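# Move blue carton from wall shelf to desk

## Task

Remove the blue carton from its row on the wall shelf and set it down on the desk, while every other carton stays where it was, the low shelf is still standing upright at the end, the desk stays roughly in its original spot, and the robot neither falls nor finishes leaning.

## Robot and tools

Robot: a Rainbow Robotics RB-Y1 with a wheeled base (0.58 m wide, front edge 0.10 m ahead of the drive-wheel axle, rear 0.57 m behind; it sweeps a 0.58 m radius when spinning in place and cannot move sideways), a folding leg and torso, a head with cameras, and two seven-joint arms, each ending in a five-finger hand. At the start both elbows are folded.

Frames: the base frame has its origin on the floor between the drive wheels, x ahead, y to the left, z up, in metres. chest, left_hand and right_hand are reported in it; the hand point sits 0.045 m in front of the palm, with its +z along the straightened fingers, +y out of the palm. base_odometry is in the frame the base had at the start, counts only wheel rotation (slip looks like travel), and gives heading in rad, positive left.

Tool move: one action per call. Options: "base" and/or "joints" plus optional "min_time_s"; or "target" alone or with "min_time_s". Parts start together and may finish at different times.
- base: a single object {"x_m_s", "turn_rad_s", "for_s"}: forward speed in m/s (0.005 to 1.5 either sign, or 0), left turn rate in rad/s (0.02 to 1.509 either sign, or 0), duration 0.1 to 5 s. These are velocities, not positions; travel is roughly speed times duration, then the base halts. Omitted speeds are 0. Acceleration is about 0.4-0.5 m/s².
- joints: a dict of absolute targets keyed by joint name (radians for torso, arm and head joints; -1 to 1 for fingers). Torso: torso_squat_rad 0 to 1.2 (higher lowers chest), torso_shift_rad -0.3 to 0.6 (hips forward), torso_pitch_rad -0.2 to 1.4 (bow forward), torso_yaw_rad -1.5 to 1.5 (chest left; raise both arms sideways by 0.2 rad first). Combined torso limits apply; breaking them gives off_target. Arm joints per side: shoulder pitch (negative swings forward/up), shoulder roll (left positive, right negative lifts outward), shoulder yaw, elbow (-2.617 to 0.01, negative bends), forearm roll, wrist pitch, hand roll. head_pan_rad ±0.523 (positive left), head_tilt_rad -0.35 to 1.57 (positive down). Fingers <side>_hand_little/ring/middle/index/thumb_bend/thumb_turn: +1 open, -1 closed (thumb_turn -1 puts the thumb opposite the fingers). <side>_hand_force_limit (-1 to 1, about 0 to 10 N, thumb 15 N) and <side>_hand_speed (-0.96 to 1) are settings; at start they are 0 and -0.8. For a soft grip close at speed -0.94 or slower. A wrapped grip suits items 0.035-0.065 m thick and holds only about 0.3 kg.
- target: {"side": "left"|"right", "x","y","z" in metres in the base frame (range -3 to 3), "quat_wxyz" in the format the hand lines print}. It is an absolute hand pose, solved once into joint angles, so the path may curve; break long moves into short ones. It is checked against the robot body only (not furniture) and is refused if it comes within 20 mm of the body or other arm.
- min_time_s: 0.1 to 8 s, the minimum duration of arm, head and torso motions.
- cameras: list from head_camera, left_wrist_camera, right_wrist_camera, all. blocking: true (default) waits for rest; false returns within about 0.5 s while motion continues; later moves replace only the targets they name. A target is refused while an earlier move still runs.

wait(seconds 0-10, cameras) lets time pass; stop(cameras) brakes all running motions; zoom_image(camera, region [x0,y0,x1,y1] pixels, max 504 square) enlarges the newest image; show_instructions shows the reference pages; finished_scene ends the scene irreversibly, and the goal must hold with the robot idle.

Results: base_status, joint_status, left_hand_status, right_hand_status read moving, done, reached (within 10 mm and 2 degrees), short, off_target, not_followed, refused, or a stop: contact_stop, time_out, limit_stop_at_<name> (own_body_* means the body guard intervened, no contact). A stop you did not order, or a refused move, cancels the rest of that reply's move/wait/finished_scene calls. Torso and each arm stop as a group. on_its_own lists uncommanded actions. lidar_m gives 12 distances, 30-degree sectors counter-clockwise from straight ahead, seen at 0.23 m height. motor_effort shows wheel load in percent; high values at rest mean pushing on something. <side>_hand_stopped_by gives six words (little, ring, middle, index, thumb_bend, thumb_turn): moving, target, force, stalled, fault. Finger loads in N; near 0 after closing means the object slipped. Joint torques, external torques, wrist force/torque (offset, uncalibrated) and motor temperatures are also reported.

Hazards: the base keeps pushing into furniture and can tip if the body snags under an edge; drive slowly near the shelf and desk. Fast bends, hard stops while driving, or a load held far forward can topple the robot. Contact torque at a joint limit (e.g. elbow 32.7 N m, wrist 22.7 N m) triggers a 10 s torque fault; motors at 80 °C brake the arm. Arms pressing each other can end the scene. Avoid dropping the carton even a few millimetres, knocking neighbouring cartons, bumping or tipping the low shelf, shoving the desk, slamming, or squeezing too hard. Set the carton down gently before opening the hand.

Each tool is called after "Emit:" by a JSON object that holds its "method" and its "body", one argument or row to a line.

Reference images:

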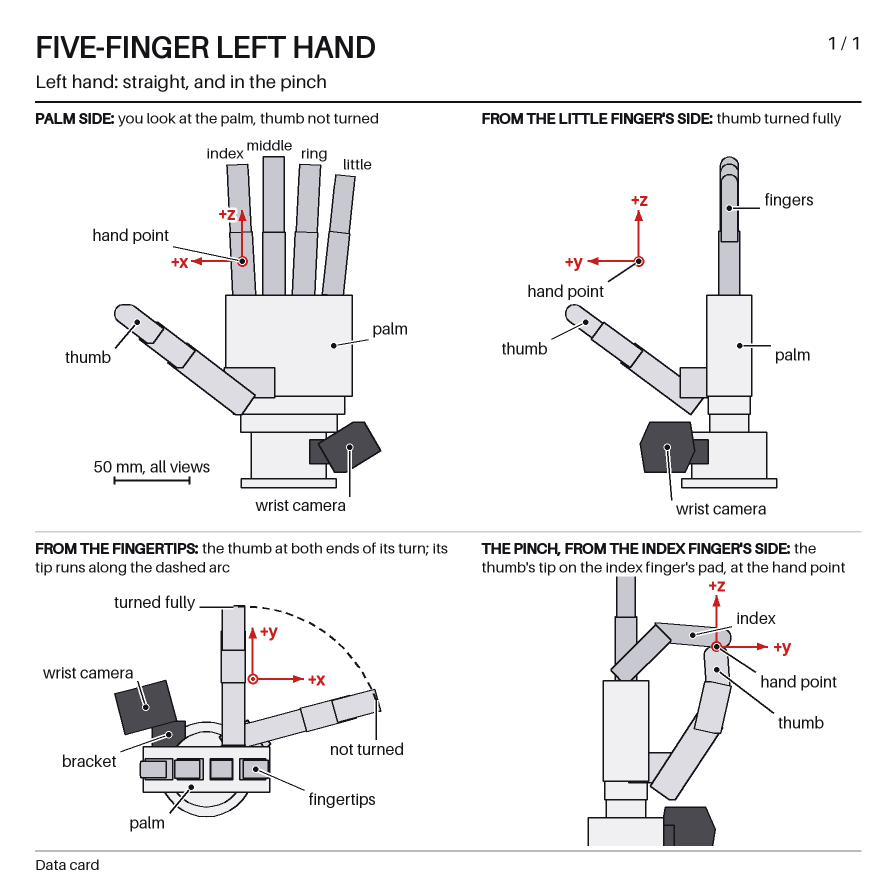

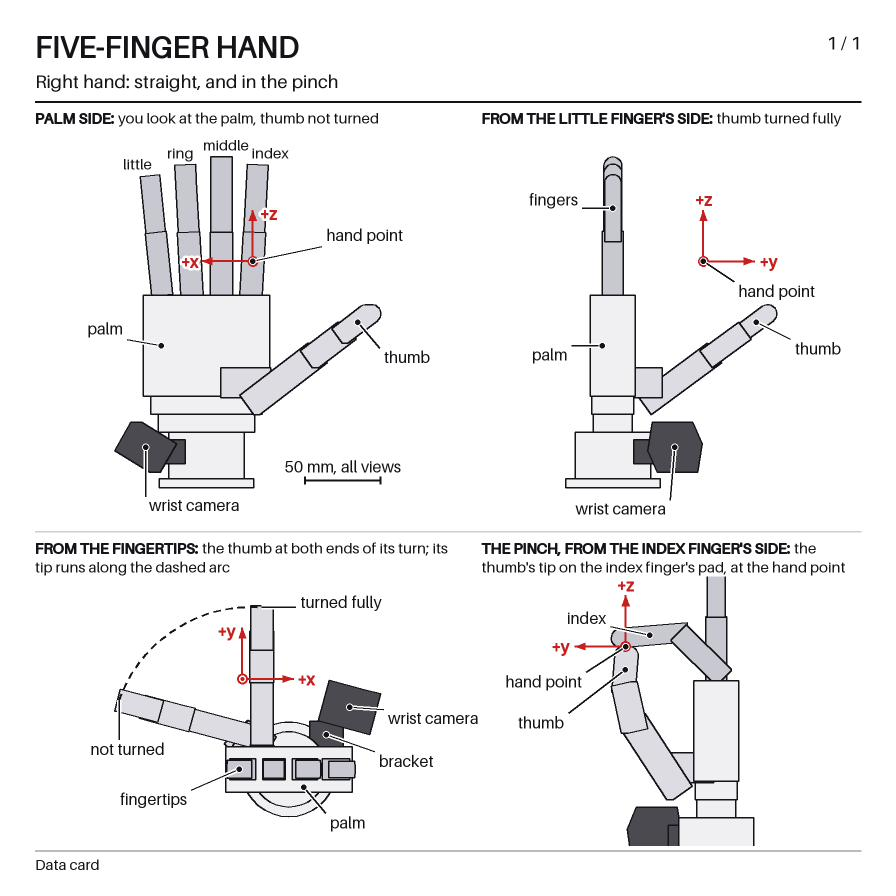

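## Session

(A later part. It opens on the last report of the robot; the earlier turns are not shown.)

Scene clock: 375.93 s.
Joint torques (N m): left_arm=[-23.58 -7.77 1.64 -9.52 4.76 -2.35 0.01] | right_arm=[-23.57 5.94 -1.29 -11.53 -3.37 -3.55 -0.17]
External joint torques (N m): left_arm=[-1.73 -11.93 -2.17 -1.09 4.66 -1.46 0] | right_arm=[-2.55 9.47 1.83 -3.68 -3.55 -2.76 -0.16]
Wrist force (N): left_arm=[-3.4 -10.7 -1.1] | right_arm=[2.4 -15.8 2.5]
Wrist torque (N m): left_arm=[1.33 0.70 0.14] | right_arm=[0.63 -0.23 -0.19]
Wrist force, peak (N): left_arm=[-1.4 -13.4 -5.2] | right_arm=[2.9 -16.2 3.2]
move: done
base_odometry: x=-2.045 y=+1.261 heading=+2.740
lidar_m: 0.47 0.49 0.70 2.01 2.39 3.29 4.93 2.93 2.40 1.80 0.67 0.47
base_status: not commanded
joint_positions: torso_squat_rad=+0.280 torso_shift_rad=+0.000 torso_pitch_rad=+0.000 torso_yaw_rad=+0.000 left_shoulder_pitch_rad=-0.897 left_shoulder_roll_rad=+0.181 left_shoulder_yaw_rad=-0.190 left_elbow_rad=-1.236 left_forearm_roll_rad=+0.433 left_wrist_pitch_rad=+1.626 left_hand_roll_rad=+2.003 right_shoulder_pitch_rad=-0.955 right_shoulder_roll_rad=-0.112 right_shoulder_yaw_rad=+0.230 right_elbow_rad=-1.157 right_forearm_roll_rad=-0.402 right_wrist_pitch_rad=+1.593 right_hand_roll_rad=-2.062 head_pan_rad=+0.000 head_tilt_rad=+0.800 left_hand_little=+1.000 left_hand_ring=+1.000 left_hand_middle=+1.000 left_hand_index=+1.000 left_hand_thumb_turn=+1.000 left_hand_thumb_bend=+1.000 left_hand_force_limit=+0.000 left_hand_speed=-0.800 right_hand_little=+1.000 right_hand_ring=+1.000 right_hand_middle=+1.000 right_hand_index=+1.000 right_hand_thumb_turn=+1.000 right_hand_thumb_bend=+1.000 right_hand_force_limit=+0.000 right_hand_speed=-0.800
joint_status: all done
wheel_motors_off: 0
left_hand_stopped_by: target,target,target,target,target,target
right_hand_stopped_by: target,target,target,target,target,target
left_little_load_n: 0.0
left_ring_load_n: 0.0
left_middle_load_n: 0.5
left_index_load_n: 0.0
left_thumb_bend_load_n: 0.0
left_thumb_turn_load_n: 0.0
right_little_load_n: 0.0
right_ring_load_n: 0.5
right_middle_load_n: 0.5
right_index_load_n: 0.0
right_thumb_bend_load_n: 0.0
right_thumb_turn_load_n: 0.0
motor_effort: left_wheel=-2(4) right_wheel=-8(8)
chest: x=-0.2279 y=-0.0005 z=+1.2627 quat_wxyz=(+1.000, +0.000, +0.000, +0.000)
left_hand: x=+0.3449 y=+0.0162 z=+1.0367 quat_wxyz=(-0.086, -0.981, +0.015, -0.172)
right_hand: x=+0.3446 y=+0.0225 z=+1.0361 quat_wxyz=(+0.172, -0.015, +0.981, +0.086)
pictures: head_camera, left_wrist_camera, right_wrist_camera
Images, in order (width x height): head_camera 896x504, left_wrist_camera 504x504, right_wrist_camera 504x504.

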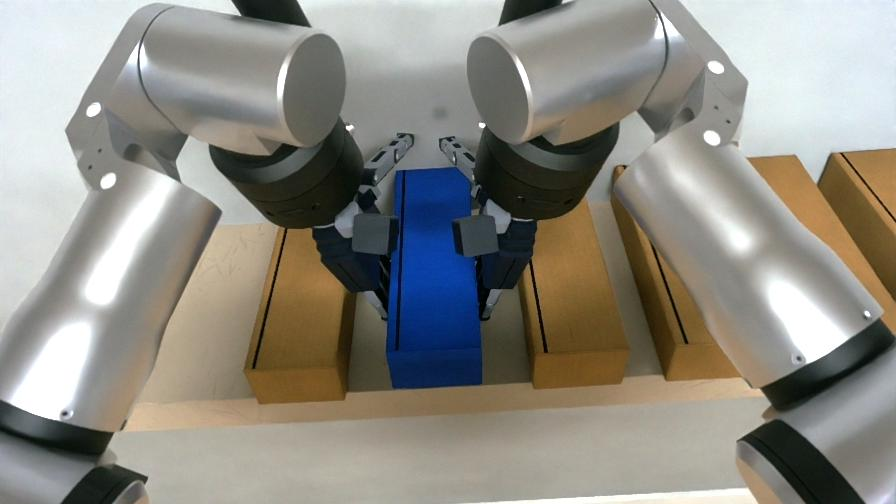

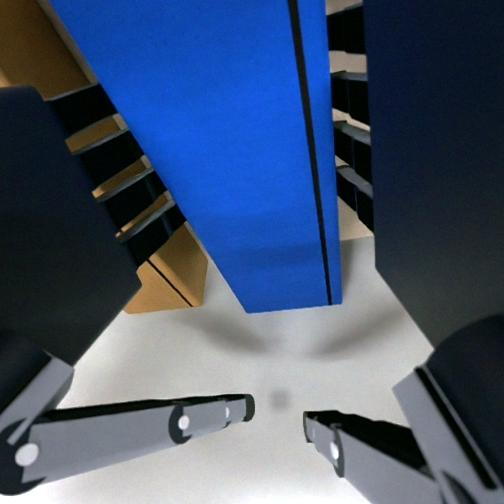

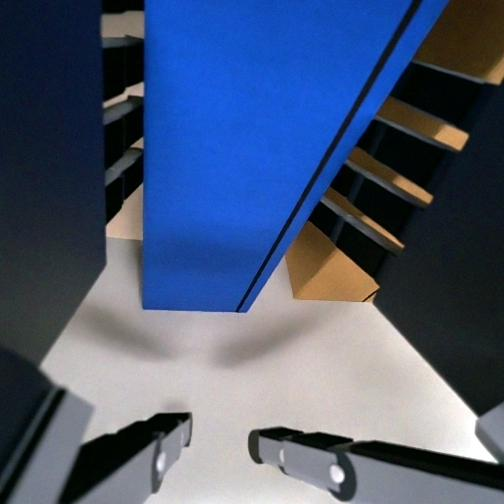

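Emit:
{"method": "move", "body": {
  "joints": {"torso_squat_rad": 0.2},
  "min_time_s": 2,
  "cameras": ["head_camera"]
}}

Scene clock: 390.63 s.
Joint torques (N m): left_arm=[-23.32 -7.58 1.73 -9.39 4.75 -2.27 -0.04] | right_arm=[-23.18 5.85 -1.23 -11.73 -3.39 -3.48 -0.13]
External joint torques (N m): left_arm=[-1.48 -11.73 -2.08 -0.95 4.65 -1.37 -0.05] | right_arm=[-2.15 9.38 1.89 -3.88 -3.58 -2.7 -0.13]
Wrist force (N): left_arm=[-3.8 -11.1 -0.5] | right_arm=[2.9 -15.7 3.3]
Wrist torque (N m): left_arm=[1.31 0.70 0.16] | right_arm=[0.66 -0.24 -0.17]
Wrist force, peak (N): left_arm=[-4.0 -11.3 -0.2] | right_arm=[3.1 -16.2 3.2]
move: done
base_odometry: x=-2.045 y=+1.261 heading=+2.740
lidar_m: 0.47 0.49 0.69 2.01 2.38 3.28 4.94 2.93 2.40 1.81 0.67 0.49
base_status: not commanded
joint_positions: torso_squat_rad=+0.200 torso_shift_rad=+0.000 torso_pitch_rad=+0.000 torso_yaw_rad=+0.000 left_shoulder_pitch_rad=-0.897 left_shoulder_roll_rad=+0.181 left_shoulder_yaw_rad=-0.190 left_elbow_rad=-1.236 left_forearm_roll_rad=+0.433 left_wrist_pitch_rad=+1.626 left_hand_roll_rad=+2.003 right_shoulder_pitch_rad=-0.955 right_shoulder_roll_rad=-0.112 right_shoulder_yaw_rad=+0.230 right_elbow_rad=-1.157 right_forearm_roll_rad=-0.402 right_wrist_pitch_rad=+1.593 right_hand_roll_rad=-2.062 head_pan_rad=+0.000 head_tilt_rad=+0.800 left_hand_little=+1.000 left_hand_ring=+1.000 left_hand_middle=+1.000 left_hand_index=+1.000 left_hand_thumb_turn=+1.000 left_hand_thumb_bend=+1.000 left_hand_force_limit=+0.000 left_hand_speed=-0.800 right_hand_little=+1.000 right_hand_ring=+1.000 right_hand_middle=+1.000 right_hand_index=+1.000 right_hand_thumb_turn=+1.000 right_hand_thumb_bend=+1.000 right_hand_force_limit=+0.000 right_hand_speed=-0.800
joint_status: all done
wheel_motors_off: 0
left_hand_stopped_by: target,target,target,target,target,target
right_hand_stopped_by: target,target,target,target,target,target
left_little_load_n: 0.0
left_ring_load_n: 0.0
left_middle_load_n: 0.5
left_index_load_n: 0.0
left_thumb_bend_load_n: 0.0
left_thumb_turn_load_n: 0.0
right_little_load_n: 0.0
right_ring_load_n: 0.0
right_middle_load_n: 0.5
right_index_load_n: 0.0
right_thumb_bend_load_n: 0.0
right_thumb_turn_load_n: 0.0
motor_effort: left_wheel=+1(3) right_wheel=-8(8)
chest: x=-0.2279 y=-0.0005 z=+1.2760 quat_wxyz=(+1.000, +0.000, +0.000, +0.000)
left_hand: x=+0.3449 y=+0.0162 z=+1.0500 quat_wxyz=(-0.086, -0.981, +0.015, -0.172)
right_hand: x=+0.3446 y=+0.0225 z=+1.0494 quat_wxyz=(+0.172, -0.015, +0.981, +0.086)
Images, in order (width x height): head_camera 896x504.

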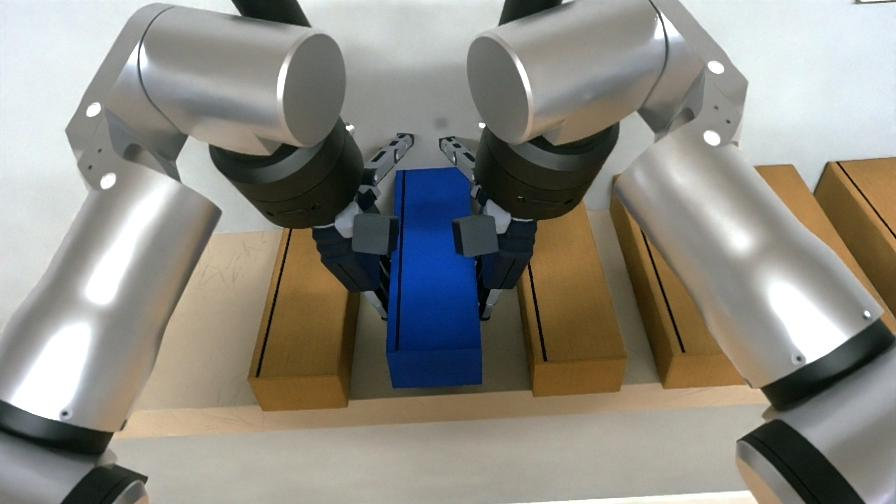

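Emit:
{"method": "move", "body": {
  "joints": {"torso_squat_rad": 0.02},
  "min_time_s": 1.5
}}

Emit:
{"method": "move", "body": {
  "base": {"x_m_s": -0.08, "for_s": 2.5},
  "cameras": ["head_camera"]
}}

Scene clock: 397.27 s.
Joint torques (N m): left_arm=[-23.69 -7.46 1.72 -9.54 4.87 -2.38 0.16] | right_arm=[-23.18 5.59 -1.42 -11.56 -3.49 -3.71 -0.12]
External joint torques (N m): left_arm=[-1.84 -11.62 -2.08 -1.1 4.77 -1.49 0.15] | right_arm=[-2.16 9.12 1.7 -3.71 -3.68 -2.92 -0.11]
Wrist force (N): left_arm=[-3.6 -10.7 -1.0] | right_arm=[2.6 -15.8 2.2]
Wrist torque (N m): left_arm=[1.31 0.74 0.13] | right_arm=[0.64 -0.25 -0.18]
Wrist force, peak (N): left_arm=[-4.1 -11.3 -0.2] | right_arm=[3.0 -16.1 3.4]
move: done
base_odometry: x=-2.045 y=+1.261 heading=+2.740
lidar_m: 0.46 0.48 0.69 2.00 2.38 3.29 4.93 2.92 2.40 1.82 0.66 0.49
base_status: not commanded
joint_positions: torso_squat_rad=+0.020 torso_shift_rad=+0.000 torso_pitch_rad=+0.000 torso_yaw_rad=+0.000 left_shoulder_pitch_rad=-0.897 left_shoulder_roll_rad=+0.181 left_shoulder_yaw_rad=-0.190 left_elbow_rad=-1.236 left_forearm_roll_rad=+0.433 left_wrist_pitch_rad=+1.626 left_hand_roll_rad=+2.003 right_shoulder_pitch_rad=-0.955 right_shoulder_roll_rad=-0.112 right_shoulder_yaw_rad=+0.230 right_elbow_rad=-1.157 right_forearm_roll_rad=-0.402 right_wrist_pitch_rad=+1.593 right_hand_roll_rad=-2.062 head_pan_rad=+0.000 head_tilt_rad=+0.800 left_hand_little=+1.000 left_hand_ring=+1.000 left_hand_middle=+1.000 left_hand_index=+1.000 left_hand_thumb_turn=+1.000 left_hand_thumb_bend=+1.000 left_hand_force_limit=+0.000 left_hand_speed=-0.800 right_hand_little=+1.000 right_hand_ring=+1.000 right_hand_middle=+1.000 right_hand_index=+1.000 right_hand_thumb_turn=+1.000 right_hand_thumb_bend=+1.000 right_hand_force_limit=+0.000 right_hand_speed=-0.800
joint_status: all done
wheel_motors_off: 0
left_hand_stopped_by: target,target,target,target,target,target
right_hand_stopped_by: target,target,target,target,target,target
left_little_load_n: 0.0
left_ring_load_n: 0.5
left_middle_load_n: 0.5
left_index_load_n: 0.0
left_thumb_bend_load_n: 0.0
left_thumb_turn_load_n: 0.0
right_little_load_n: 0.0
right_ring_load_n: 0.0
right_middle_load_n: 0.5
right_index_load_n: 0.0
right_thumb_bend_load_n: 0.0
right_thumb_turn_load_n: 0.0
motor_effort: left_wheel=-3(4) right_wheel=-8(8)
chest: x=-0.2279 y=-0.0005 z=+1.2898 quat_wxyz=(+1.000, +0.000, +0.000, +0.000)
left_hand: x=+0.3449 y=+0.0162 z=+1.0638 quat_wxyz=(-0.086, -0.981, +0.015, -0.172)
right_hand: x=+0.3446 y=+0.0225 z=+1.0632 quat_wxyz=(+0.172, -0.015, +0.981, +0.086)
pictures: none

Scene clock: 400.40 s.
Joint torques (N m): left_arm=[-23.4 -7.2 1.92 -9.83 4.7 -2.61 -0.04] | right_arm=[-23.72 5.96 -2.28 -11.91 -3.32 -3.57 0.04]
External joint torques (N m): left_arm=[-1.56 -11.36 -1.88 -1.4 4.61 -1.71 -0.05] | right_arm=[-2.69 9.49 0.83 -4.06 -3.5 -2.78 0.05]
Wrist force (N): left_arm=[-3.9 -11.1 -0.7] | right_arm=[3.1 -15.9 3.1]
Wrist torque (N m): left_arm=[1.34 0.71 0.14] | right_arm=[0.65 -0.29 -0.16]
Wrist force, peak (N): left_arm=[-4.0 -11.4 -0.9] | right_arm=[3.1 -16.2 3.2]
move: done
base_odometry: x=-1.861 y=+1.182 heading=+2.739
lidar_m: 0.66 0.70 0.98 2.29 2.39 3.29 4.74 2.79 2.37 2.33 0.93 0.70
base_status: done (sent for 2.5 of 2.5 s)
joint_positions: torso_squat_rad=+0.020 torso_shift_rad=+0.000 torso_pitch_rad=+0.000 torso_yaw_rad=+0.000 left_shoulder_pitch_rad=-0.897 left_shoulder_roll_rad=+0.181 left_shoulder_yaw_rad=-0.190 left_elbow_rad=-1.235 left_forearm_roll_rad=+0.433 left_wrist_pitch_rad=+1.626 left_hand_roll_rad=+2.003 right_shoulder_pitch_rad=-0.955 right_shoulder_roll_rad=-0.112 right_shoulder_yaw_rad=+0.230 right_elbow_rad=-1.157 right_forearm_roll_rad=-0.402 right_wrist_pitch_rad=+1.593 right_hand_roll_rad=-2.062 head_pan_rad=+0.000 head_tilt_rad=+0.800 left_hand_little=+1.000 left_hand_ring=+1.000 left_hand_middle=+1.000 left_hand_index=+1.000 left_hand_thumb_turn=+1.000 left_hand_thumb_bend=+1.000 left_hand_force_limit=+0.000 left_hand_speed=-0.800 right_hand_little=+1.000 right_hand_ring=+1.000 right_hand_middle=+1.000 right_hand_index=+1.000 right_hand_thumb_turn=+1.000 right_hand_thumb_bend=+1.000 right_hand_force_limit=+0.000 right_hand_speed=-0.800
joint_status: not commanded
wheel_motors_off: 0
left_hand_stopped_by: target,target,target,target,target,target
right_hand_stopped_by: target,target,target,target,target,target
left_little_load_n: 0.0
left_ring_load_n: 0.0
left_middle_load_n: 1.0
left_index_load_n: 0.0
left_thumb_bend_load_n: 0.0
left_thumb_turn_load_n: 0.0
right_little_load_n: 0.0
right_ring_load_n: 0.0
right_middle_load_n: 0.5
right_index_load_n: 0.0
right_thumb_bend_load_n: 0.0
right_thumb_turn_load_n: 0.0
motor_effort: left_wheel=-7(18) right_wheel=+6(25)
chest: x=-0.2280 y=-0.0005 z=+1.2898 quat_wxyz=(+1.000, +0.000, +0.000, +0.000)
left_hand: x=+0.3448 y=+0.0161 z=+1.0639 quat_wxyz=(-0.086, -0.981, +0.015, -0.172)
right_hand: x=+0.3445 y=+0.0225 z=+1.0633 quat_wxyz=(+0.172, -0.015, +0.981, +0.086)
Images, in order (width x height): head_camera 896x504.

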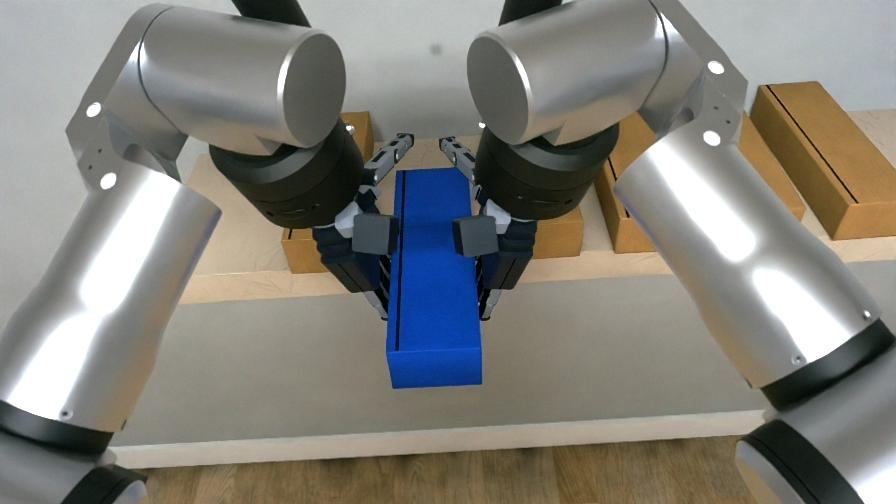

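Emit:
{"method": "move", "body": {
  "base": {"x_m_s": -0.2, "for_s": 4},
  "joints": {"head_tilt_rad": 0.6},
  "cameras": ["head_camera"]
}}

Scene clock: 407.30 s.
Joint torques (N m): left_arm=[-23.16 -7.59 1.32 -10.03 4.78 -2.65 -0.12] | right_arm=[-23.78 6.05 -1.71 -12.06 -3.33 -3.91 -0.3]
External joint torques (N m): left_arm=[-1.32 -11.75 -2.49 -1.59 4.68 -1.76 -0.12] | right_arm=[-2.75 9.58 1.4 -4.21 -3.52 -3.12 -0.29]
Wrist force (N): left_arm=[-4.0 -11.3 -0.4] | right_arm=[2.8 -16.1 3.1]
Wrist torque (N m): left_arm=[1.32 0.70 0.14] | right_arm=[0.66 -0.21 -0.21]
Wrist force, peak (N): left_arm=[-4.1 -11.5 -0.6] | right_arm=[3.4 -16.2 3.2]
move: done
base_odometry: x=-1.124 y=+0.869 heading=+2.739
lidar_m: 1.45 1.52 2.12 2.29 2.39 3.26 3.94 3.26 2.01 2.31 2.07 1.51
base_status: done (sent for 4 of 4 s)
joint_positions: torso_squat_rad=+0.020 torso_shift_rad=+0.000 torso_pitch_rad=+0.000 torso_yaw_rad=+0.000 left_shoulder_pitch_rad=-0.897 left_shoulder_roll_rad=+0.181 left_shoulder_yaw_rad=-0.190 left_elbow_rad=-1.235 left_forearm_roll_rad=+0.433 left_wrist_pitch_rad=+1.626 left_hand_roll_rad=+2.003 right_shoulder_pitch_rad=-0.955 right_shoulder_roll_rad=-0.112 right_shoulder_yaw_rad=+0.230 right_elbow_rad=-1.157 right_forearm_roll_rad=-0.402 right_wrist_pitch_rad=+1.593 right_hand_roll_rad=-2.062 head_pan_rad=+0.000 head_tilt_rad=+0.600 left_hand_little=+1.000 left_hand_ring=+1.000 left_hand_middle=+1.000 left_hand_index=+1.000 left_hand_thumb_turn=+1.000 left_hand_thumb_bend=+1.000 left_hand_force_limit=+0.000 left_hand_speed=-0.800 right_hand_little=+1.000 right_hand_ring=+1.000 right_hand_middle=+1.000 right_hand_index=+1.000 right_hand_thumb_turn=+1.000 right_hand_thumb_bend=+1.000 right_hand_force_limit=+0.000 right_hand_speed=-0.800
joint_status: all done
wheel_motors_off: 0
left_hand_stopped_by: target,target,target,target,target,target
right_hand_stopped_by: target,target,target,target,target,target
left_little_load_n: 0.0
left_ring_load_n: 0.0
left_middle_load_n: 1.0
left_index_load_n: 0.5
left_thumb_bend_load_n: -0.5
left_thumb_turn_load_n: 0.0
right_little_load_n: 0.0
right_ring_load_n: 0.0
right_middle_load_n: 0.5
right_index_load_n: 0.0
right_thumb_bend_load_n: 0.0
right_thumb_turn_load_n: 0.0
motor_effort: left_wheel=-4(24) right_wheel=+6(16)
chest: x=-0.2281 y=-0.0005 z=+1.2898 quat_wxyz=(+1.000, +0.000, +0.000, +0.000)
left_hand: x=+0.3447 y=+0.0161 z=+1.0639 quat_wxyz=(-0.086, -0.981, +0.015, -0.172)
right_hand: x=+0.3444 y=+0.0225 z=+1.0632 quat_wxyz=(+0.172, -0.015, +0.981, +0.086)
Images, in order (width x height): head_camera 896x504.

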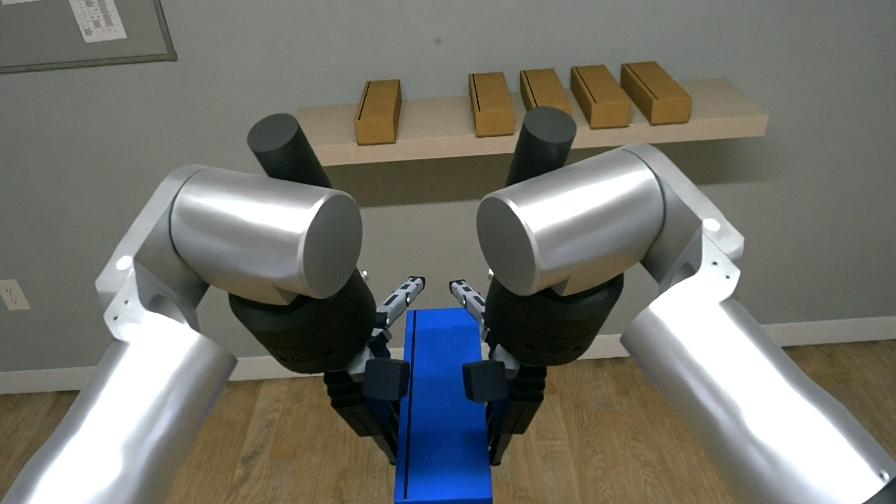

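Emit:
{"method": "move", "body": {
  "base": {"turn_rad_s": -0.65, "for_s": 4.84},
  "joints": {"head_tilt_rad": 0.4},
  "cameras": ["head_camera"]
}}

Scene clock: 416.17 s.
Joint torques (N m): left_arm=[-23.37 -7.12 1.89 -10.02 4.88 -2.54 0.02] | right_arm=[-23.71 5.64 -1.74 -12.14 -3.13 -3.71 -0.17]
External joint torques (N m): left_arm=[-1.53 -11.27 -1.91 -1.58 4.78 -1.65 0.01] | right_arm=[-2.69 9.17 1.38 -4.29 -3.31 -2.92 -0.17]
Wrist force (N): left_arm=[-3.9 -11.4 -0.3] | right_arm=[2.9 -16.2 3.2]
Wrist torque (N m): left_arm=[1.30 0.71 0.14] | right_arm=[0.67 -0.27 -0.19]
Wrist force, peak (N): left_arm=[-3.7 -11.7 -0.9] | right_arm=[3.1 -16.4 3.2]
move: done
base_odometry: x=-1.124 y=+0.869 heading=-0.403
lidar_m: 3.93 3.28 2.00 2.32 2.09 1.54 1.46 1.52 2.10 2.27 2.38 3.24
base_status: done (sent for 4.83 of 4.83 s)
joint_positions: torso_squat_rad=+0.020 torso_shift_rad=+0.000 torso_pitch_rad=+0.000 torso_yaw_rad=+0.000 left_shoulder_pitch_rad=-0.897 left_shoulder_roll_rad=+0.181 left_shoulder_yaw_rad=-0.190 left_elbow_rad=-1.235 left_forearm_roll_rad=+0.433 left_wrist_pitch_rad=+1.626 left_hand_roll_rad=+2.003 right_shoulder_pitch_rad=-0.955 right_shoulder_roll_rad=-0.112 right_shoulder_yaw_rad=+0.230 right_elbow_rad=-1.157 right_forearm_roll_rad=-0.402 right_wrist_pitch_rad=+1.593 right_hand_roll_rad=-2.062 head_pan_rad=+0.000 head_tilt_rad=+0.400 left_hand_little=+1.000 left_hand_ring=+1.000 left_hand_middle=+1.000 left_hand_index=+1.000 left_hand_thumb_turn=+1.000 left_hand_thumb_bend=+1.000 left_hand_force_limit=+0.000 left_hand_speed=-0.800 right_hand_little=+1.000 right_hand_ring=+1.000 right_hand_middle=+1.000 right_hand_index=+1.000 right_hand_thumb_turn=+1.000 right_hand_thumb_bend=+1.000 right_hand_force_limit=+0.000 right_hand_speed=-0.800
joint_status: all done
wheel_motors_off: 0
left_hand_stopped_by: target,target,target,target,target,target
right_hand_stopped_by: target,target,target,target,target,target
left_little_load_n: 0.0
left_ring_load_n: 0.0
left_middle_load_n: 1.0
left_index_load_n: 0.0
left_thumb_bend_load_n: 0.0
left_thumb_turn_load_n: 0.0
right_little_load_n: 0.0
right_ring_load_n: 0.0
right_middle_load_n: 0.5
right_index_load_n: -0.5
right_thumb_bend_load_n: 0.0
right_thumb_turn_load_n: 0.5
motor_effort: left_wheel=+6(27) right_wheel=+3(25)
chest: x=-0.2281 y=-0.0005 z=+1.2898 quat_wxyz=(+1.000, +0.000, +0.000, +0.000)
left_hand: x=+0.3447 y=+0.0161 z=+1.0639 quat_wxyz=(-0.086, -0.981, +0.015, -0.172)
right_hand: x=+0.3444 y=+0.0225 z=+1.0632 quat_wxyz=(+0.172, -0.015, +0.981, +0.086)
Images, in order (width x height): head_camera 896x504.

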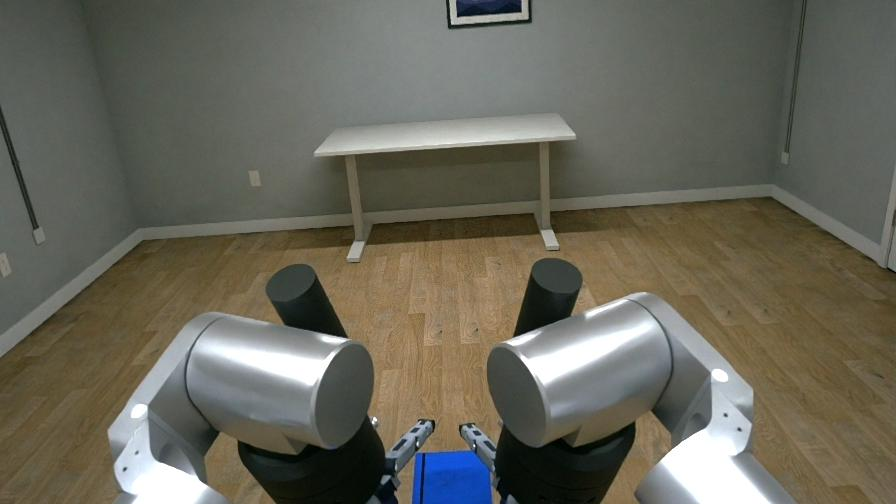

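Emit:
{"method": "move", "body": {
  "base": {"x_m_s": 0.5, "for_s": 4.6},
  "joints": {"head_tilt_rad": 0.7},
  "cameras": ["head_camera"]
}}

Scene clock: 434.87 s.
Joint torques (N m): left_arm=[-23.32 -7.16 1.92 -10.08 4.72 -2.59 -0.01] | right_arm=[-24.27 5.53 -2.19 -12.12 -3.5 -3.69 0.06]
External joint torques (N m): left_arm=[-1.47 -11.31 -1.89 -1.64 4.62 -1.7 -0.02] | right_arm=[-3.25 9.06 0.93 -4.27 -3.69 -2.9 0.06]
Wrist force (N): left_arm=[-3.7 -11.2 -1.2] | right_arm=[2.8 -15.8 2.3]
Wrist torque (N m): left_arm=[1.30 0.71 0.14] | right_arm=[0.64 -0.29 -0.18]
Wrist force, peak (N): left_arm=[-4.3 -11.6 -1.5] | right_arm=[2.8 -16.5 3.3]
move: done
base_odometry: x=+0.991 y=-0.033 heading=-0.403
lidar_m: 2.05 1.74 2.38 1.99 2.19 3.32 3.76 3.24 2.38 2.27 2.37 1.68
base_status: done (sent for 4.6 of 4.6 s)
joint_positions: torso_squat_rad=+0.020 torso_shift_rad=+0.000 torso_pitch_rad=+0.000 torso_yaw_rad=+0.000 left_shoulder_pitch_rad=-0.897 left_shoulder_roll_rad=+0.181 left_shoulder_yaw_rad=-0.190 left_elbow_rad=-1.235 left_forearm_roll_rad=+0.433 left_wrist_pitch_rad=+1.626 left_hand_roll_rad=+2.003 right_shoulder_pitch_rad=-0.955 right_shoulder_roll_rad=-0.112 right_shoulder_yaw_rad=+0.230 right_elbow_rad=-1.157 right_forearm_roll_rad=-0.402 right_wrist_pitch_rad=+1.593 right_hand_roll_rad=-2.062 head_pan_rad=+0.000 head_tilt_rad=+0.700 left_hand_little=+1.000 left_hand_ring=+1.000 left_hand_middle=+1.000 left_hand_index=+1.000 left_hand_thumb_turn=+1.000 left_hand_thumb_bend=+1.000 left_hand_force_limit=+0.000 left_hand_speed=-0.800 right_hand_little=+1.000 right_hand_ring=+1.000 right_hand_middle=+1.000 right_hand_index=+1.000 right_hand_thumb_turn=+1.000 right_hand_thumb_bend=+1.000 right_hand_force_limit=+0.000 right_hand_speed=-0.800
joint_status: all done
wheel_motors_off: 0
left_hand_stopped_by: target,target,target,target,target,target
right_hand_stopped_by: target,target,target,target,target,target
left_little_load_n: 0.0
left_ring_load_n: 0.0
left_middle_load_n: 1.0
left_index_load_n: 0.5
left_thumb_bend_load_n: 0.0
left_thumb_turn_load_n: 0.0
right_little_load_n: 0.0
right_ring_load_n: 0.0
right_middle_load_n: 0.0
right_index_load_n: 0.0
right_thumb_bend_load_n: 0.0
right_thumb_turn_load_n: 0.0
motor_effort: left_wheel=-1(32) right_wheel=+0(26)
chest: x=-0.2279 y=-0.0005 z=+1.2898 quat_wxyz=(+1.000, +0.000, +0.000, +0.000)
left_hand: x=+0.3448 y=+0.0161 z=+1.0638 quat_wxyz=(-0.086, -0.981, +0.015, -0.172)
right_hand: x=+0.3445 y=+0.0225 z=+1.0630 quat_wxyz=(+0.172, -0.015, +0.981, +0.086)
Images, in order (width x height): head_camera 896x504.

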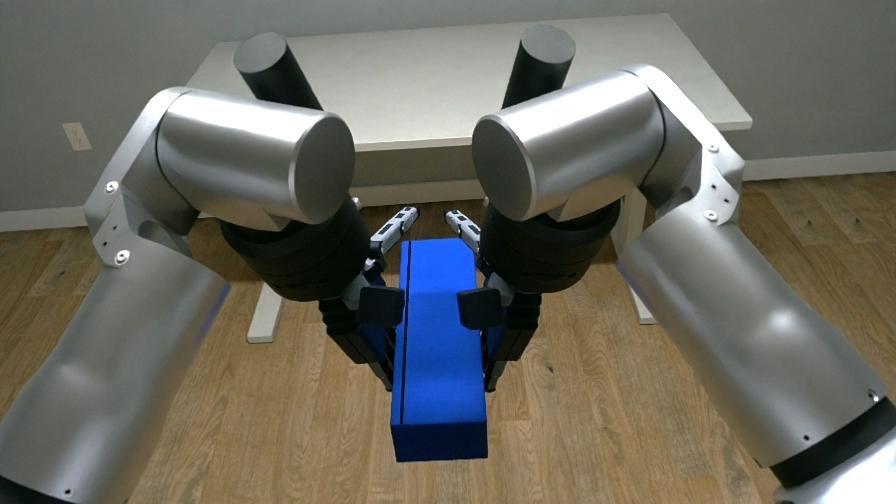

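Emit:
{"method": "move", "body": {
  "base": {"x_m_s": 0.25, "for_s": 3.2},
  "joints": {"head_tilt_rad": 0.9},
  "cameras": ["head_camera"]
}}

Scene clock: 453.43 s.
Joint torques (N m): left_arm=[-23.36 -7.15 1.66 -10.02 4.81 -2.56 0.05] | right_arm=[-23.89 6.02 -1.72 -12.05 -3.44 -3.9 -0.13]
External joint torques (N m): left_arm=[-1.51 -11.3 -2.15 -1.58 4.71 -1.67 0.04] | right_arm=[-2.86 9.54 1.39 -4.2 -3.63 -3.11 -0.12]
Wrist force (N): left_arm=[-3.6 -11.4 -1.3] | right_arm=[2.7 -16.0 2.1]
Wrist torque (N m): left_arm=[1.30 0.68 0.15] | right_arm=[0.66 -0.25 -0.18]
Wrist force, peak (N): left_arm=[-4.2 -11.5 -0.8] | right_arm=[2.9 -16.4 3.1]
move: done
base_odometry: x=+1.727 y=-0.347 heading=-0.403
lidar_m: 1.25 1.02 1.81 2.31 2.31 3.11 4.56 3.24 2.37 2.27 1.79 0.98
base_status: done (sent for 3.2 of 3.2 s)
joint_positions: torso_squat_rad=+0.020 torso_shift_rad=+0.000 torso_pitch_rad=+0.000 torso_yaw_rad=+0.000 left_shoulder_pitch_rad=-0.897 left_shoulder_roll_rad=+0.181 left_shoulder_yaw_rad=-0.190 left_elbow_rad=-1.235 left_forearm_roll_rad=+0.433 left_wrist_pitch_rad=+1.626 left_hand_roll_rad=+2.003 right_shoulder_pitch_rad=-0.955 right_shoulder_roll_rad=-0.112 right_shoulder_yaw_rad=+0.230 right_elbow_rad=-1.157 right_forearm_roll_rad=-0.402 right_wrist_pitch_rad=+1.593 right_hand_roll_rad=-2.062 head_pan_rad=+0.000 head_tilt_rad=+0.900 left_hand_little=+1.000 left_hand_ring=+1.000 left_hand_middle=+1.000 left_hand_index=+1.000 left_hand_thumb_turn=+1.000 left_hand_thumb_bend=+1.000 left_hand_force_limit=+0.000 left_hand_speed=-0.800 right_hand_little=+1.000 right_hand_ring=+1.000 right_hand_middle=+1.000 right_hand_index=+1.000 right_hand_thumb_turn=+1.000 right_hand_thumb_bend=+1.000 right_hand_force_limit=+0.000 right_hand_speed=-0.800
joint_status: all done
wheel_motors_off: 0
left_hand_stopped_by: target,target,target,target,target,target
right_hand_stopped_by: target,target,target,target,target,target
left_little_load_n: 0.0
left_ring_load_n: 0.0
left_middle_load_n: 1.0
left_index_load_n: 0.0
left_thumb_bend_load_n: 0.0
left_thumb_turn_load_n: 0.0
right_little_load_n: 0.0
right_ring_load_n: 0.0
right_middle_load_n: 0.5
right_index_load_n: 0.0
right_thumb_bend_load_n: -0.5
right_thumb_turn_load_n: 0.0
motor_effort: left_wheel=+0(16) right_wheel=-1(18)
chest: x=-0.2279 y=-0.0005 z=+1.2898 quat_wxyz=(+1.000, +0.000, +0.000, +0.000)
left_hand: x=+0.3448 y=+0.0161 z=+1.0637 quat_wxyz=(-0.086, -0.981, +0.015, -0.172)
right_hand: x=+0.3445 y=+0.0225 z=+1.0630 quat_wxyz=(+0.172, -0.015, +0.981, +0.086)
Images, in order (width x height): head_camera 896x504.

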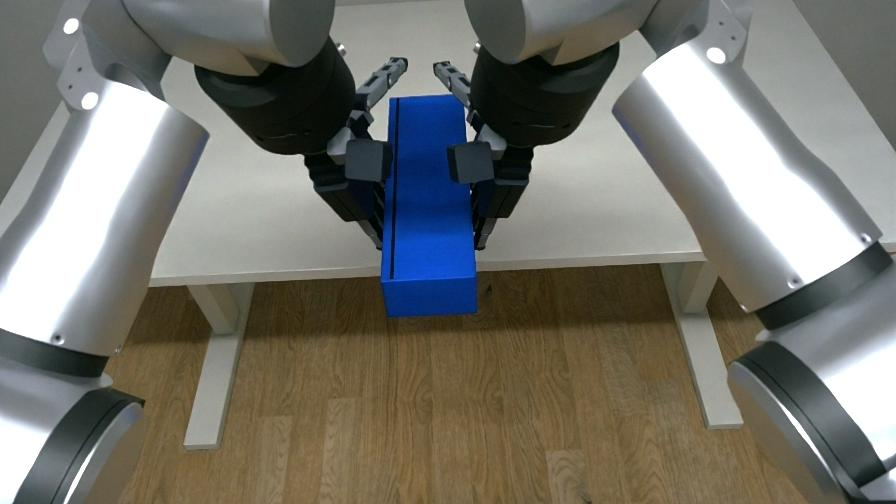

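Emit:
{"method": "move", "body": {
  "base": {"x_m_s": 0.1, "for_s": 3.4},
  "joints": {"head_tilt_rad": 1.0},
  "cameras": ["head_camera"]
}}

Scene clock: 462.07 s.
Joint torques (N m): left_arm=[-23.25 -7.26 1.63 -10.33 4.59 -2.6 0.09] | right_arm=[-23.93 5.71 -1.79 -12.08 -3.5 -3.81 -0.09]
External joint torques (N m): left_arm=[-1.41 -11.41 -2.18 -1.89 4.49 -1.71 0.08] | right_arm=[-2.91 9.23 1.33 -4.24 -3.69 -3.03 -0.09]
Wrist force (N): left_arm=[-3.8 -11.1 -0.6] | right_arm=[2.9 -16.2 3.0]
Wrist torque (N m): left_arm=[1.36 0.69 0.13] | right_arm=[0.65 -0.27 -0.18]
Wrist force, peak (N): left_arm=[-4.0 -11.5 -1.5] | right_arm=[3.2 -16.4 3.2]
move: done
base_odometry: x=+2.040 y=-0.481 heading=-0.403
lidar_m: 0.91 0.97 0.76 2.31 2.41 2.92 4.90 3.26 2.37 2.30 0.73 0.94
base_status: done (sent for 3.4 of 3.4 s)
joint_positions: torso_squat_rad=+0.020 torso_shift_rad=+0.000 torso_pitch_rad=+0.000 torso_yaw_rad=+0.000 left_shoulder_pitch_rad=-0.897 left_shoulder_roll_rad=+0.181 left_shoulder_yaw_rad=-0.190 left_elbow_rad=-1.235 left_forearm_roll_rad=+0.433 left_wrist_pitch_rad=+1.626 left_hand_roll_rad=+2.003 right_shoulder_pitch_rad=-0.955 right_shoulder_roll_rad=-0.112 right_shoulder_yaw_rad=+0.230 right_elbow_rad=-1.157 right_forearm_roll_rad=-0.402 right_wrist_pitch_rad=+1.593 right_hand_roll_rad=-2.062 head_pan_rad=+0.000 head_tilt_rad=+1.000 left_hand_little=+1.000 left_hand_ring=+1.000 left_hand_middle=+1.000 left_hand_index=+1.000 left_hand_thumb_turn=+1.000 left_hand_thumb_bend=+1.000 left_hand_force_limit=+0.000 left_hand_speed=-0.800 right_hand_little=+1.000 right_hand_ring=+1.000 right_hand_middle=+1.000 right_hand_index=+1.000 right_hand_thumb_turn=+1.000 right_hand_thumb_bend=+1.000 right_hand_force_limit=+0.000 right_hand_speed=-0.800
joint_status: all done
wheel_motors_off: 0
left_hand_stopped_by: target,target,target,target,target,target
right_hand_stopped_by: target,target,target,target,target,target
left_little_load_n: 0.0
left_ring_load_n: 0.0
left_middle_load_n: 1.0
left_index_load_n: 0.0
left_thumb_bend_load_n: -0.5
left_thumb_turn_load_n: 0.0
right_little_load_n: 0.0
right_ring_load_n: 0.0
right_middle_load_n: 0.5
right_index_load_n: 0.0
right_thumb_bend_load_n: 0.0
right_thumb_turn_load_n: 0.0
motor_effort: left_wheel=-3(17) right_wheel=+1(18)
chest: x=-0.2278 y=-0.0005 z=+1.2898 quat_wxyz=(+1.000, +0.000, +0.000, +0.000)
left_hand: x=+0.3448 y=+0.0161 z=+1.0637 quat_wxyz=(-0.086, -0.981, +0.015, -0.172)
right_hand: x=+0.3445 y=+0.0225 z=+1.0630 quat_wxyz=(+0.172, -0.015, +0.981, +0.086)
Images, in order (width x height): head_camera 896x504.

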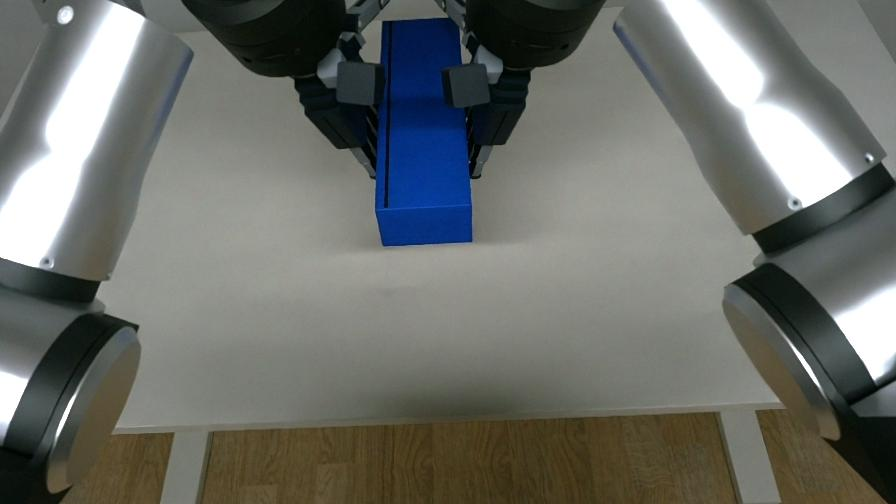

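Emit:
{"method": "move", "body": {
  "joints": {"torso_squat_rad": 0.7},
  "min_time_s": 4,
  "cameras": ["head_camera"]
}}

Scene clock: 469.97 s.
Joint torques (N m): left_arm=[-23.34 -7.23 1.4 -10.15 4.61 -2.56 -0.04] | right_arm=[-24.77 5.78 -1.77 -12.24 -3.42 -3.68 0.05]
External joint torques (N m): left_arm=[-1.5 -11.39 -2.41 -1.71 4.51 -1.67 -0.05] | right_arm=[-3.75 9.31 1.35 -4.4 -3.61 -2.89 0.06]
Wrist force (N): left_arm=[-3.5 -11.3 -1.3] | right_arm=[2.5 -16.2 2.4]
Wrist torque (N m): left_arm=[1.30 0.68 0.17] | right_arm=[0.60 -0.24 -0.21]
Wrist force, peak (N): left_arm=[-3.7 -11.5 -1.2] | right_arm=[2.7 -16.6 3.3]
move: done
base_odometry: x=+2.040 y=-0.481 heading=-0.403
lidar_m: 0.92 0.96 0.77 2.30 2.41 2.92 4.90 3.26 2.37 2.30 0.73 0.95
base_status: not commanded
joint_positions: torso_squat_rad=+0.700 torso_shift_rad=+0.000 torso_pitch_rad=+0.000 torso_yaw_rad=+0.000 left_shoulder_pitch_rad=-0.897 left_shoulder_roll_rad=+0.181 left_shoulder_yaw_rad=-0.190 left_elbow_rad=-1.235 left_forearm_roll_rad=+0.433 left_wrist_pitch_rad=+1.626 left_hand_roll_rad=+2.003 right_shoulder_pitch_rad=-0.955 right_shoulder_roll_rad=-0.112 right_shoulder_yaw_rad=+0.230 right_elbow_rad=-1.157 right_forearm_roll_rad=-0.402 right_wrist_pitch_rad=+1.593 right_hand_roll_rad=-2.062 head_pan_rad=+0.000 head_tilt_rad=+1.000 left_hand_little=+1.000 left_hand_ring=+1.000 left_hand_middle=+1.000 left_hand_index=+1.000 left_hand_thumb_turn=+1.000 left_hand_thumb_bend=+1.000 left_hand_force_limit=+0.000 left_hand_speed=-0.800 right_hand_little=+1.000 right_hand_ring=+1.000 right_hand_middle=+1.000 right_hand_index=+1.000 right_hand_thumb_turn=+1.000 right_hand_thumb_bend=+1.000 right_hand_force_limit=+0.000 right_hand_speed=-0.800
joint_status: all done
wheel_motors_off: 0
left_hand_stopped_by: target,target,target,target,target,target
right_hand_stopped_by: target,target,target,target,target,target
left_little_load_n: 0.0
left_ring_load_n: 0.0
left_middle_load_n: 0.5
left_index_load_n: 0.0
left_thumb_bend_load_n: 0.0
left_thumb_turn_load_n: 0.0
right_little_load_n: 0.0
right_ring_load_n: 0.0
right_middle_load_n: 0.5
right_index_load_n: 0.0
right_thumb_bend_load_n: 0.0
right_thumb_turn_load_n: 0.0
motor_effort: left_wheel=-3(6) right_wheel=+1(1)
chest: x=-0.2280 y=-0.0004 z=+1.1253 quat_wxyz=(+1.000, +0.000, +0.000, +0.000)
left_hand: x=+0.3447 y=+0.0162 z=+0.8995 quat_wxyz=(-0.086, -0.981, +0.015, -0.172)
right_hand: x=+0.3444 y=+0.0226 z=+0.8988 quat_wxyz=(+0.172, -0.015, +0.981, +0.086)
Images, in order (width x height): head_camera 896x504.

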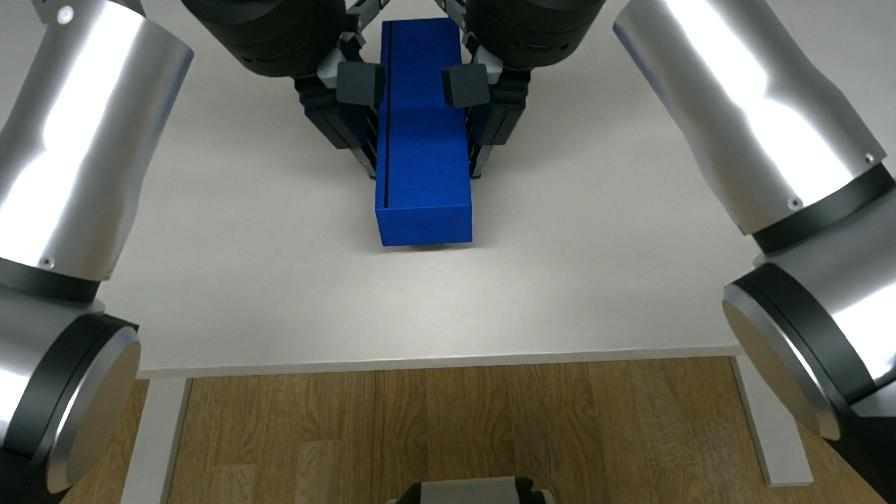

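Emit:
{"method": "zoom_image", "body": {
  "camera": "head_camera",
  "region": [330, 180, 520, 287]
}}

Emit:
{"method": "move", "body": {
  "cameras": ["left_wrist_camera", "right_wrist_camera"]
}}

Scaled by 2.653 from the camera's image (finer frame: 1280x720).

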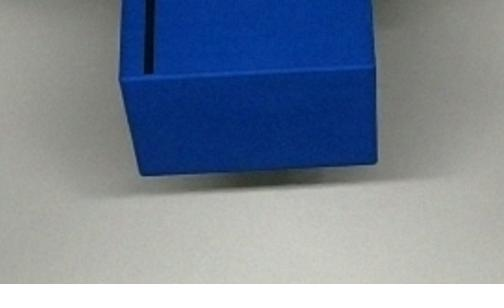

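Scene clock: 480.03 s.
Joint torques (N m): left_arm=[-23.48 -6.95 1.66 -10.23 4.63 -2.53 -0.19] | right_arm=[-23.52 5.41 -2.38 -12.28 -3.48 -3.83 -0.11]
External joint torques (N m): left_arm=[-1.64 -11.11 -2.15 -1.79 4.53 -1.64 -0.2] | right_arm=[-2.49 8.93 0.74 -4.43 -3.66 -3.04 -0.1]
Motor temperatures (°C): left_arm=[31 26 31 29 35 35 31] | right_arm=[32 30 28 29 34 41 34]
Wrist force (N): left_arm=[-3.9 -11.2 -1.5] | right_arm=[2.8 -16.1 2.4]
Wrist torque (N m): left_arm=[1.34 0.74 0.13] | right_arm=[0.60 -0.28 -0.18]
Wrist force, peak (N): left_arm=[-4.0 -11.4 -0.4] | right_arm=[2.9 -16.6 3.4]
base_odometry: x=+2.040 y=-0.481 heading=-0.403
lidar_m: 0.91 0.96 0.77 2.31 2.40 2.92 4.89 3.24 2.36 2.29 0.74 0.95
base_status: not commanded
joint_positions: torso_squat_rad=+0.700 torso_shift_rad=+0.000 torso_pitch_rad=+0.000 torso_yaw_rad=+0.000 left_shoulder_pitch_rad=-0.897 left_shoulder_roll_rad=+0.181 left_shoulder_yaw_rad=-0.190 left_elbow_rad=-1.235 left_forearm_roll_rad=+0.433 left_wrist_pitch_rad=+1.626 left_hand_roll_rad=+2.003 right_shoulder_pitch_rad=-0.955 right_shoulder_roll_rad=-0.112 right_shoulder_yaw_rad=+0.230 right_elbow_rad=-1.157 right_forearm_roll_rad=-0.402 right_wrist_pitch_rad=+1.593 right_hand_roll_rad=-2.062 head_pan_rad=+0.000 head_tilt_rad=+1.000 left_hand_little=+1.000 left_hand_ring=+1.000 left_hand_middle=+1.000 left_hand_index=+1.000 left_hand_thumb_turn=+1.000 left_hand_thumb_bend=+1.000 left_hand_force_limit=+0.000 left_hand_speed=-0.800 right_hand_little=+1.000 right_hand_ring=+1.000 right_hand_middle=+1.000 right_hand_index=+1.000 right_hand_thumb_turn=+1.000 right_hand_thumb_bend=+1.000 right_hand_force_limit=+0.000 right_hand_speed=-0.800
joint_status: all done
wheel_motors_off: 0
left_hand_stopped_by: target,target,target,target,target,target
right_hand_stopped_by: target,target,target,target,target,target
left_little_load_n: 0.0
left_ring_load_n: 0.0
left_middle_load_n: 0.5
left_index_load_n: 0.0
left_thumb_bend_load_n: 0.0
left_thumb_turn_load_n: 0.0
right_little_load_n: 0.0
right_ring_load_n: 0.0
right_middle_load_n: 0.5
right_index_load_n: 0.0
right_thumb_bend_load_n: 0.0
right_thumb_turn_load_n: 0.0
motor_effort: left_wheel=-4(6) right_wheel=+1(1)
chest: x=-0.2280 y=-0.0004 z=+1.1253 quat_wxyz=(+1.000, +0.000, +0.000, +0.000) (m; base frame)
left_hand: x=+0.3447 y=+0.0162 z=+0.8995 quat_wxyz=(-0.086, -0.981, +0.015, -0.172) (m; base frame)
right_hand: x=+0.3444 y=+0.0226 z=+0.8988 quat_wxyz=(+0.172, -0.015, +0.981, +0.086) (m; base frame)
pictures: left_wrist_camera, right_wrist_camera
Images, in order (width x height): left_wrist_camera 504x504, right_wrist_camera 504x504.

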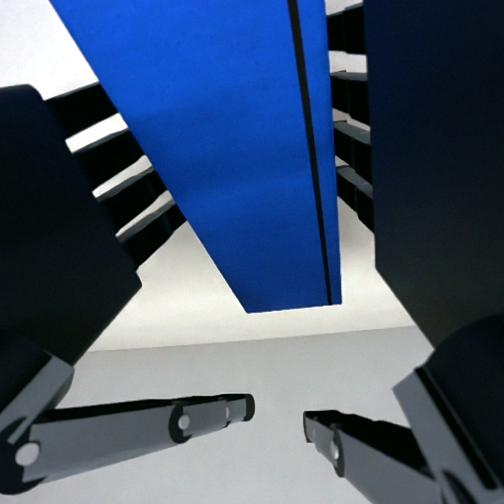

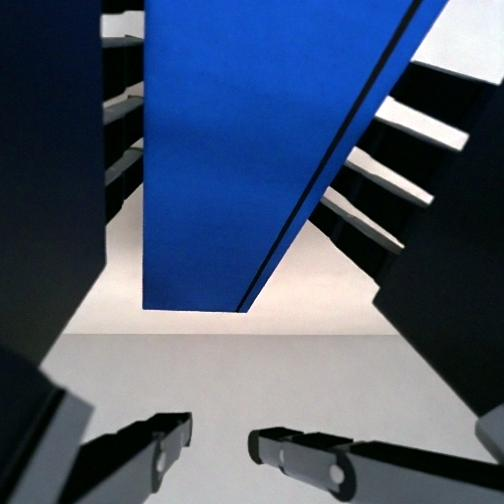

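Emit:
{"method": "move", "body": {
  "joints": {"torso_squat_rad": 0.71},
  "min_time_s": 1,
  "cameras": ["head_camera"]
}}

Emit:
{"method": "zoom_image", "body": {
  "camera": "head_camera",
  "region": [330, 180, 520, 287]
}}

Scene clock: 489.07 s.
Joint torques (N m): left_arm=[-23.32 -7.07 1.58 -10.08 4.69 -2.58 0] | right_arm=[-23.86 5.93 -1.84 -12.28 -3.34 -3.76 -0.13]
External joint torques (N m): left_arm=[-1.47 -11.23 -2.22 -1.65 4.6 -1.69 -0.01] | right_arm=[-2.84 9.46 1.28 -4.43 -3.52 -2.97 -0.12]
Wrist force (N): left_arm=[-3.8 -11.3 -0.3] | right_arm=[3.0 -16.4 3.0]
Wrist torque (N m): left_arm=[1.32 0.69 0.15] | right_arm=[0.62 -0.29 -0.17]
Wrist force, peak (N): left_arm=[-3.8 -11.5 -0.8] | right_arm=[2.7 -16.8 3.3]
move: done
base_odometry: x=+2.040 y=-0.481 heading=-0.403
lidar_m: 0.92 0.95 0.78 2.30 2.39 2.93 4.90 3.26 2.36 2.30 0.74 0.94
base_status: not commanded
joint_positions: torso_squat_rad=+0.710 torso_shift_rad=+0.000 torso_pitch_rad=+0.000 torso_yaw_rad=+0.000 left_shoulder_pitch_rad=-0.897 left_shoulder_roll_rad=+0.181 left_shoulder_yaw_rad=-0.190 left_elbow_rad=-1.235 left_forearm_roll_rad=+0.433 left_wrist_pitch_rad=+1.626 left_hand_roll_rad=+2.003 right_shoulder_pitch_rad=-0.955 right_shoulder_roll_rad=-0.112 right_shoulder_yaw_rad=+0.230 right_elbow_rad=-1.157 right_forearm_roll_rad=-0.402 right_wrist_pitch_rad=+1.593 right_hand_roll_rad=-2.062 head_pan_rad=+0.000 head_tilt_rad=+1.000 left_hand_little=+1.000 left_hand_ring=+1.000 left_hand_middle=+1.000 left_hand_index=+1.000 left_hand_thumb_turn=+1.000 left_hand_thumb_bend=+1.000 left_hand_force_limit=+0.000 left_hand_speed=-0.800 right_hand_little=+1.000 right_hand_ring=+1.000 right_hand_middle=+1.000 right_hand_index=+1.000 right_hand_thumb_turn=+1.000 right_hand_thumb_bend=+1.000 right_hand_force_limit=+0.000 right_hand_speed=-0.800
joint_status: all done
wheel_motors_off: 0
left_hand_stopped_by: target,target,target,target,target,target
right_hand_stopped_by: target,target,target,target,target,target
left_little_load_n: 0.0
left_ring_load_n: 0.0
left_middle_load_n: 0.5
left_index_load_n: 0.5
left_thumb_bend_load_n: 0.0
left_thumb_turn_load_n: 0.0
right_little_load_n: 0.0
right_ring_load_n: 0.0
right_middle_load_n: 0.5
right_index_load_n: 0.0
right_thumb_bend_load_n: 0.0
right_thumb_turn_load_n: 0.0
motor_effort: left_wheel=+0(4) right_wheel=+1(1)
chest: x=-0.2281 y=-0.0004 z=+1.1208 quat_wxyz=(+1.000, +0.000, +0.000, +0.000)
left_hand: x=+0.3447 y=+0.0162 z=+0.8950 quat_wxyz=(-0.086, -0.981, +0.015, -0.172)
right_hand: x=+0.3444 y=+0.0226 z=+0.8942 quat_wxyz=(+0.172, -0.015, +0.981, +0.086)
Images, in order (width x height): head_camera 896x504.

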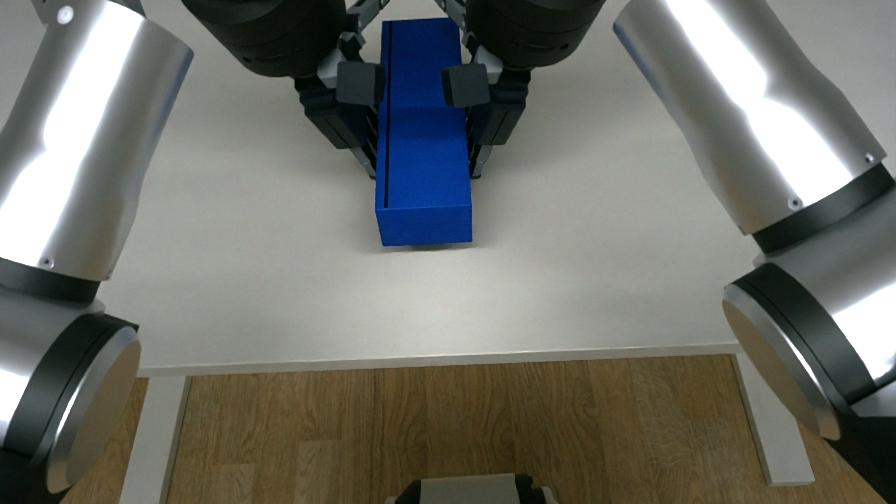

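Scaled by 2.653 from the camera's image (finer frame: 1280x720).

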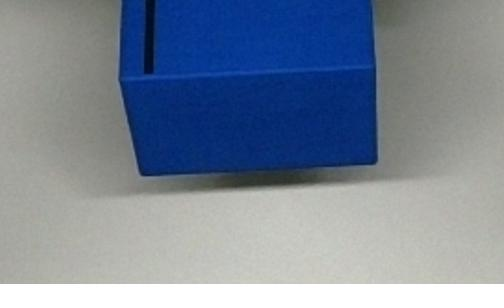

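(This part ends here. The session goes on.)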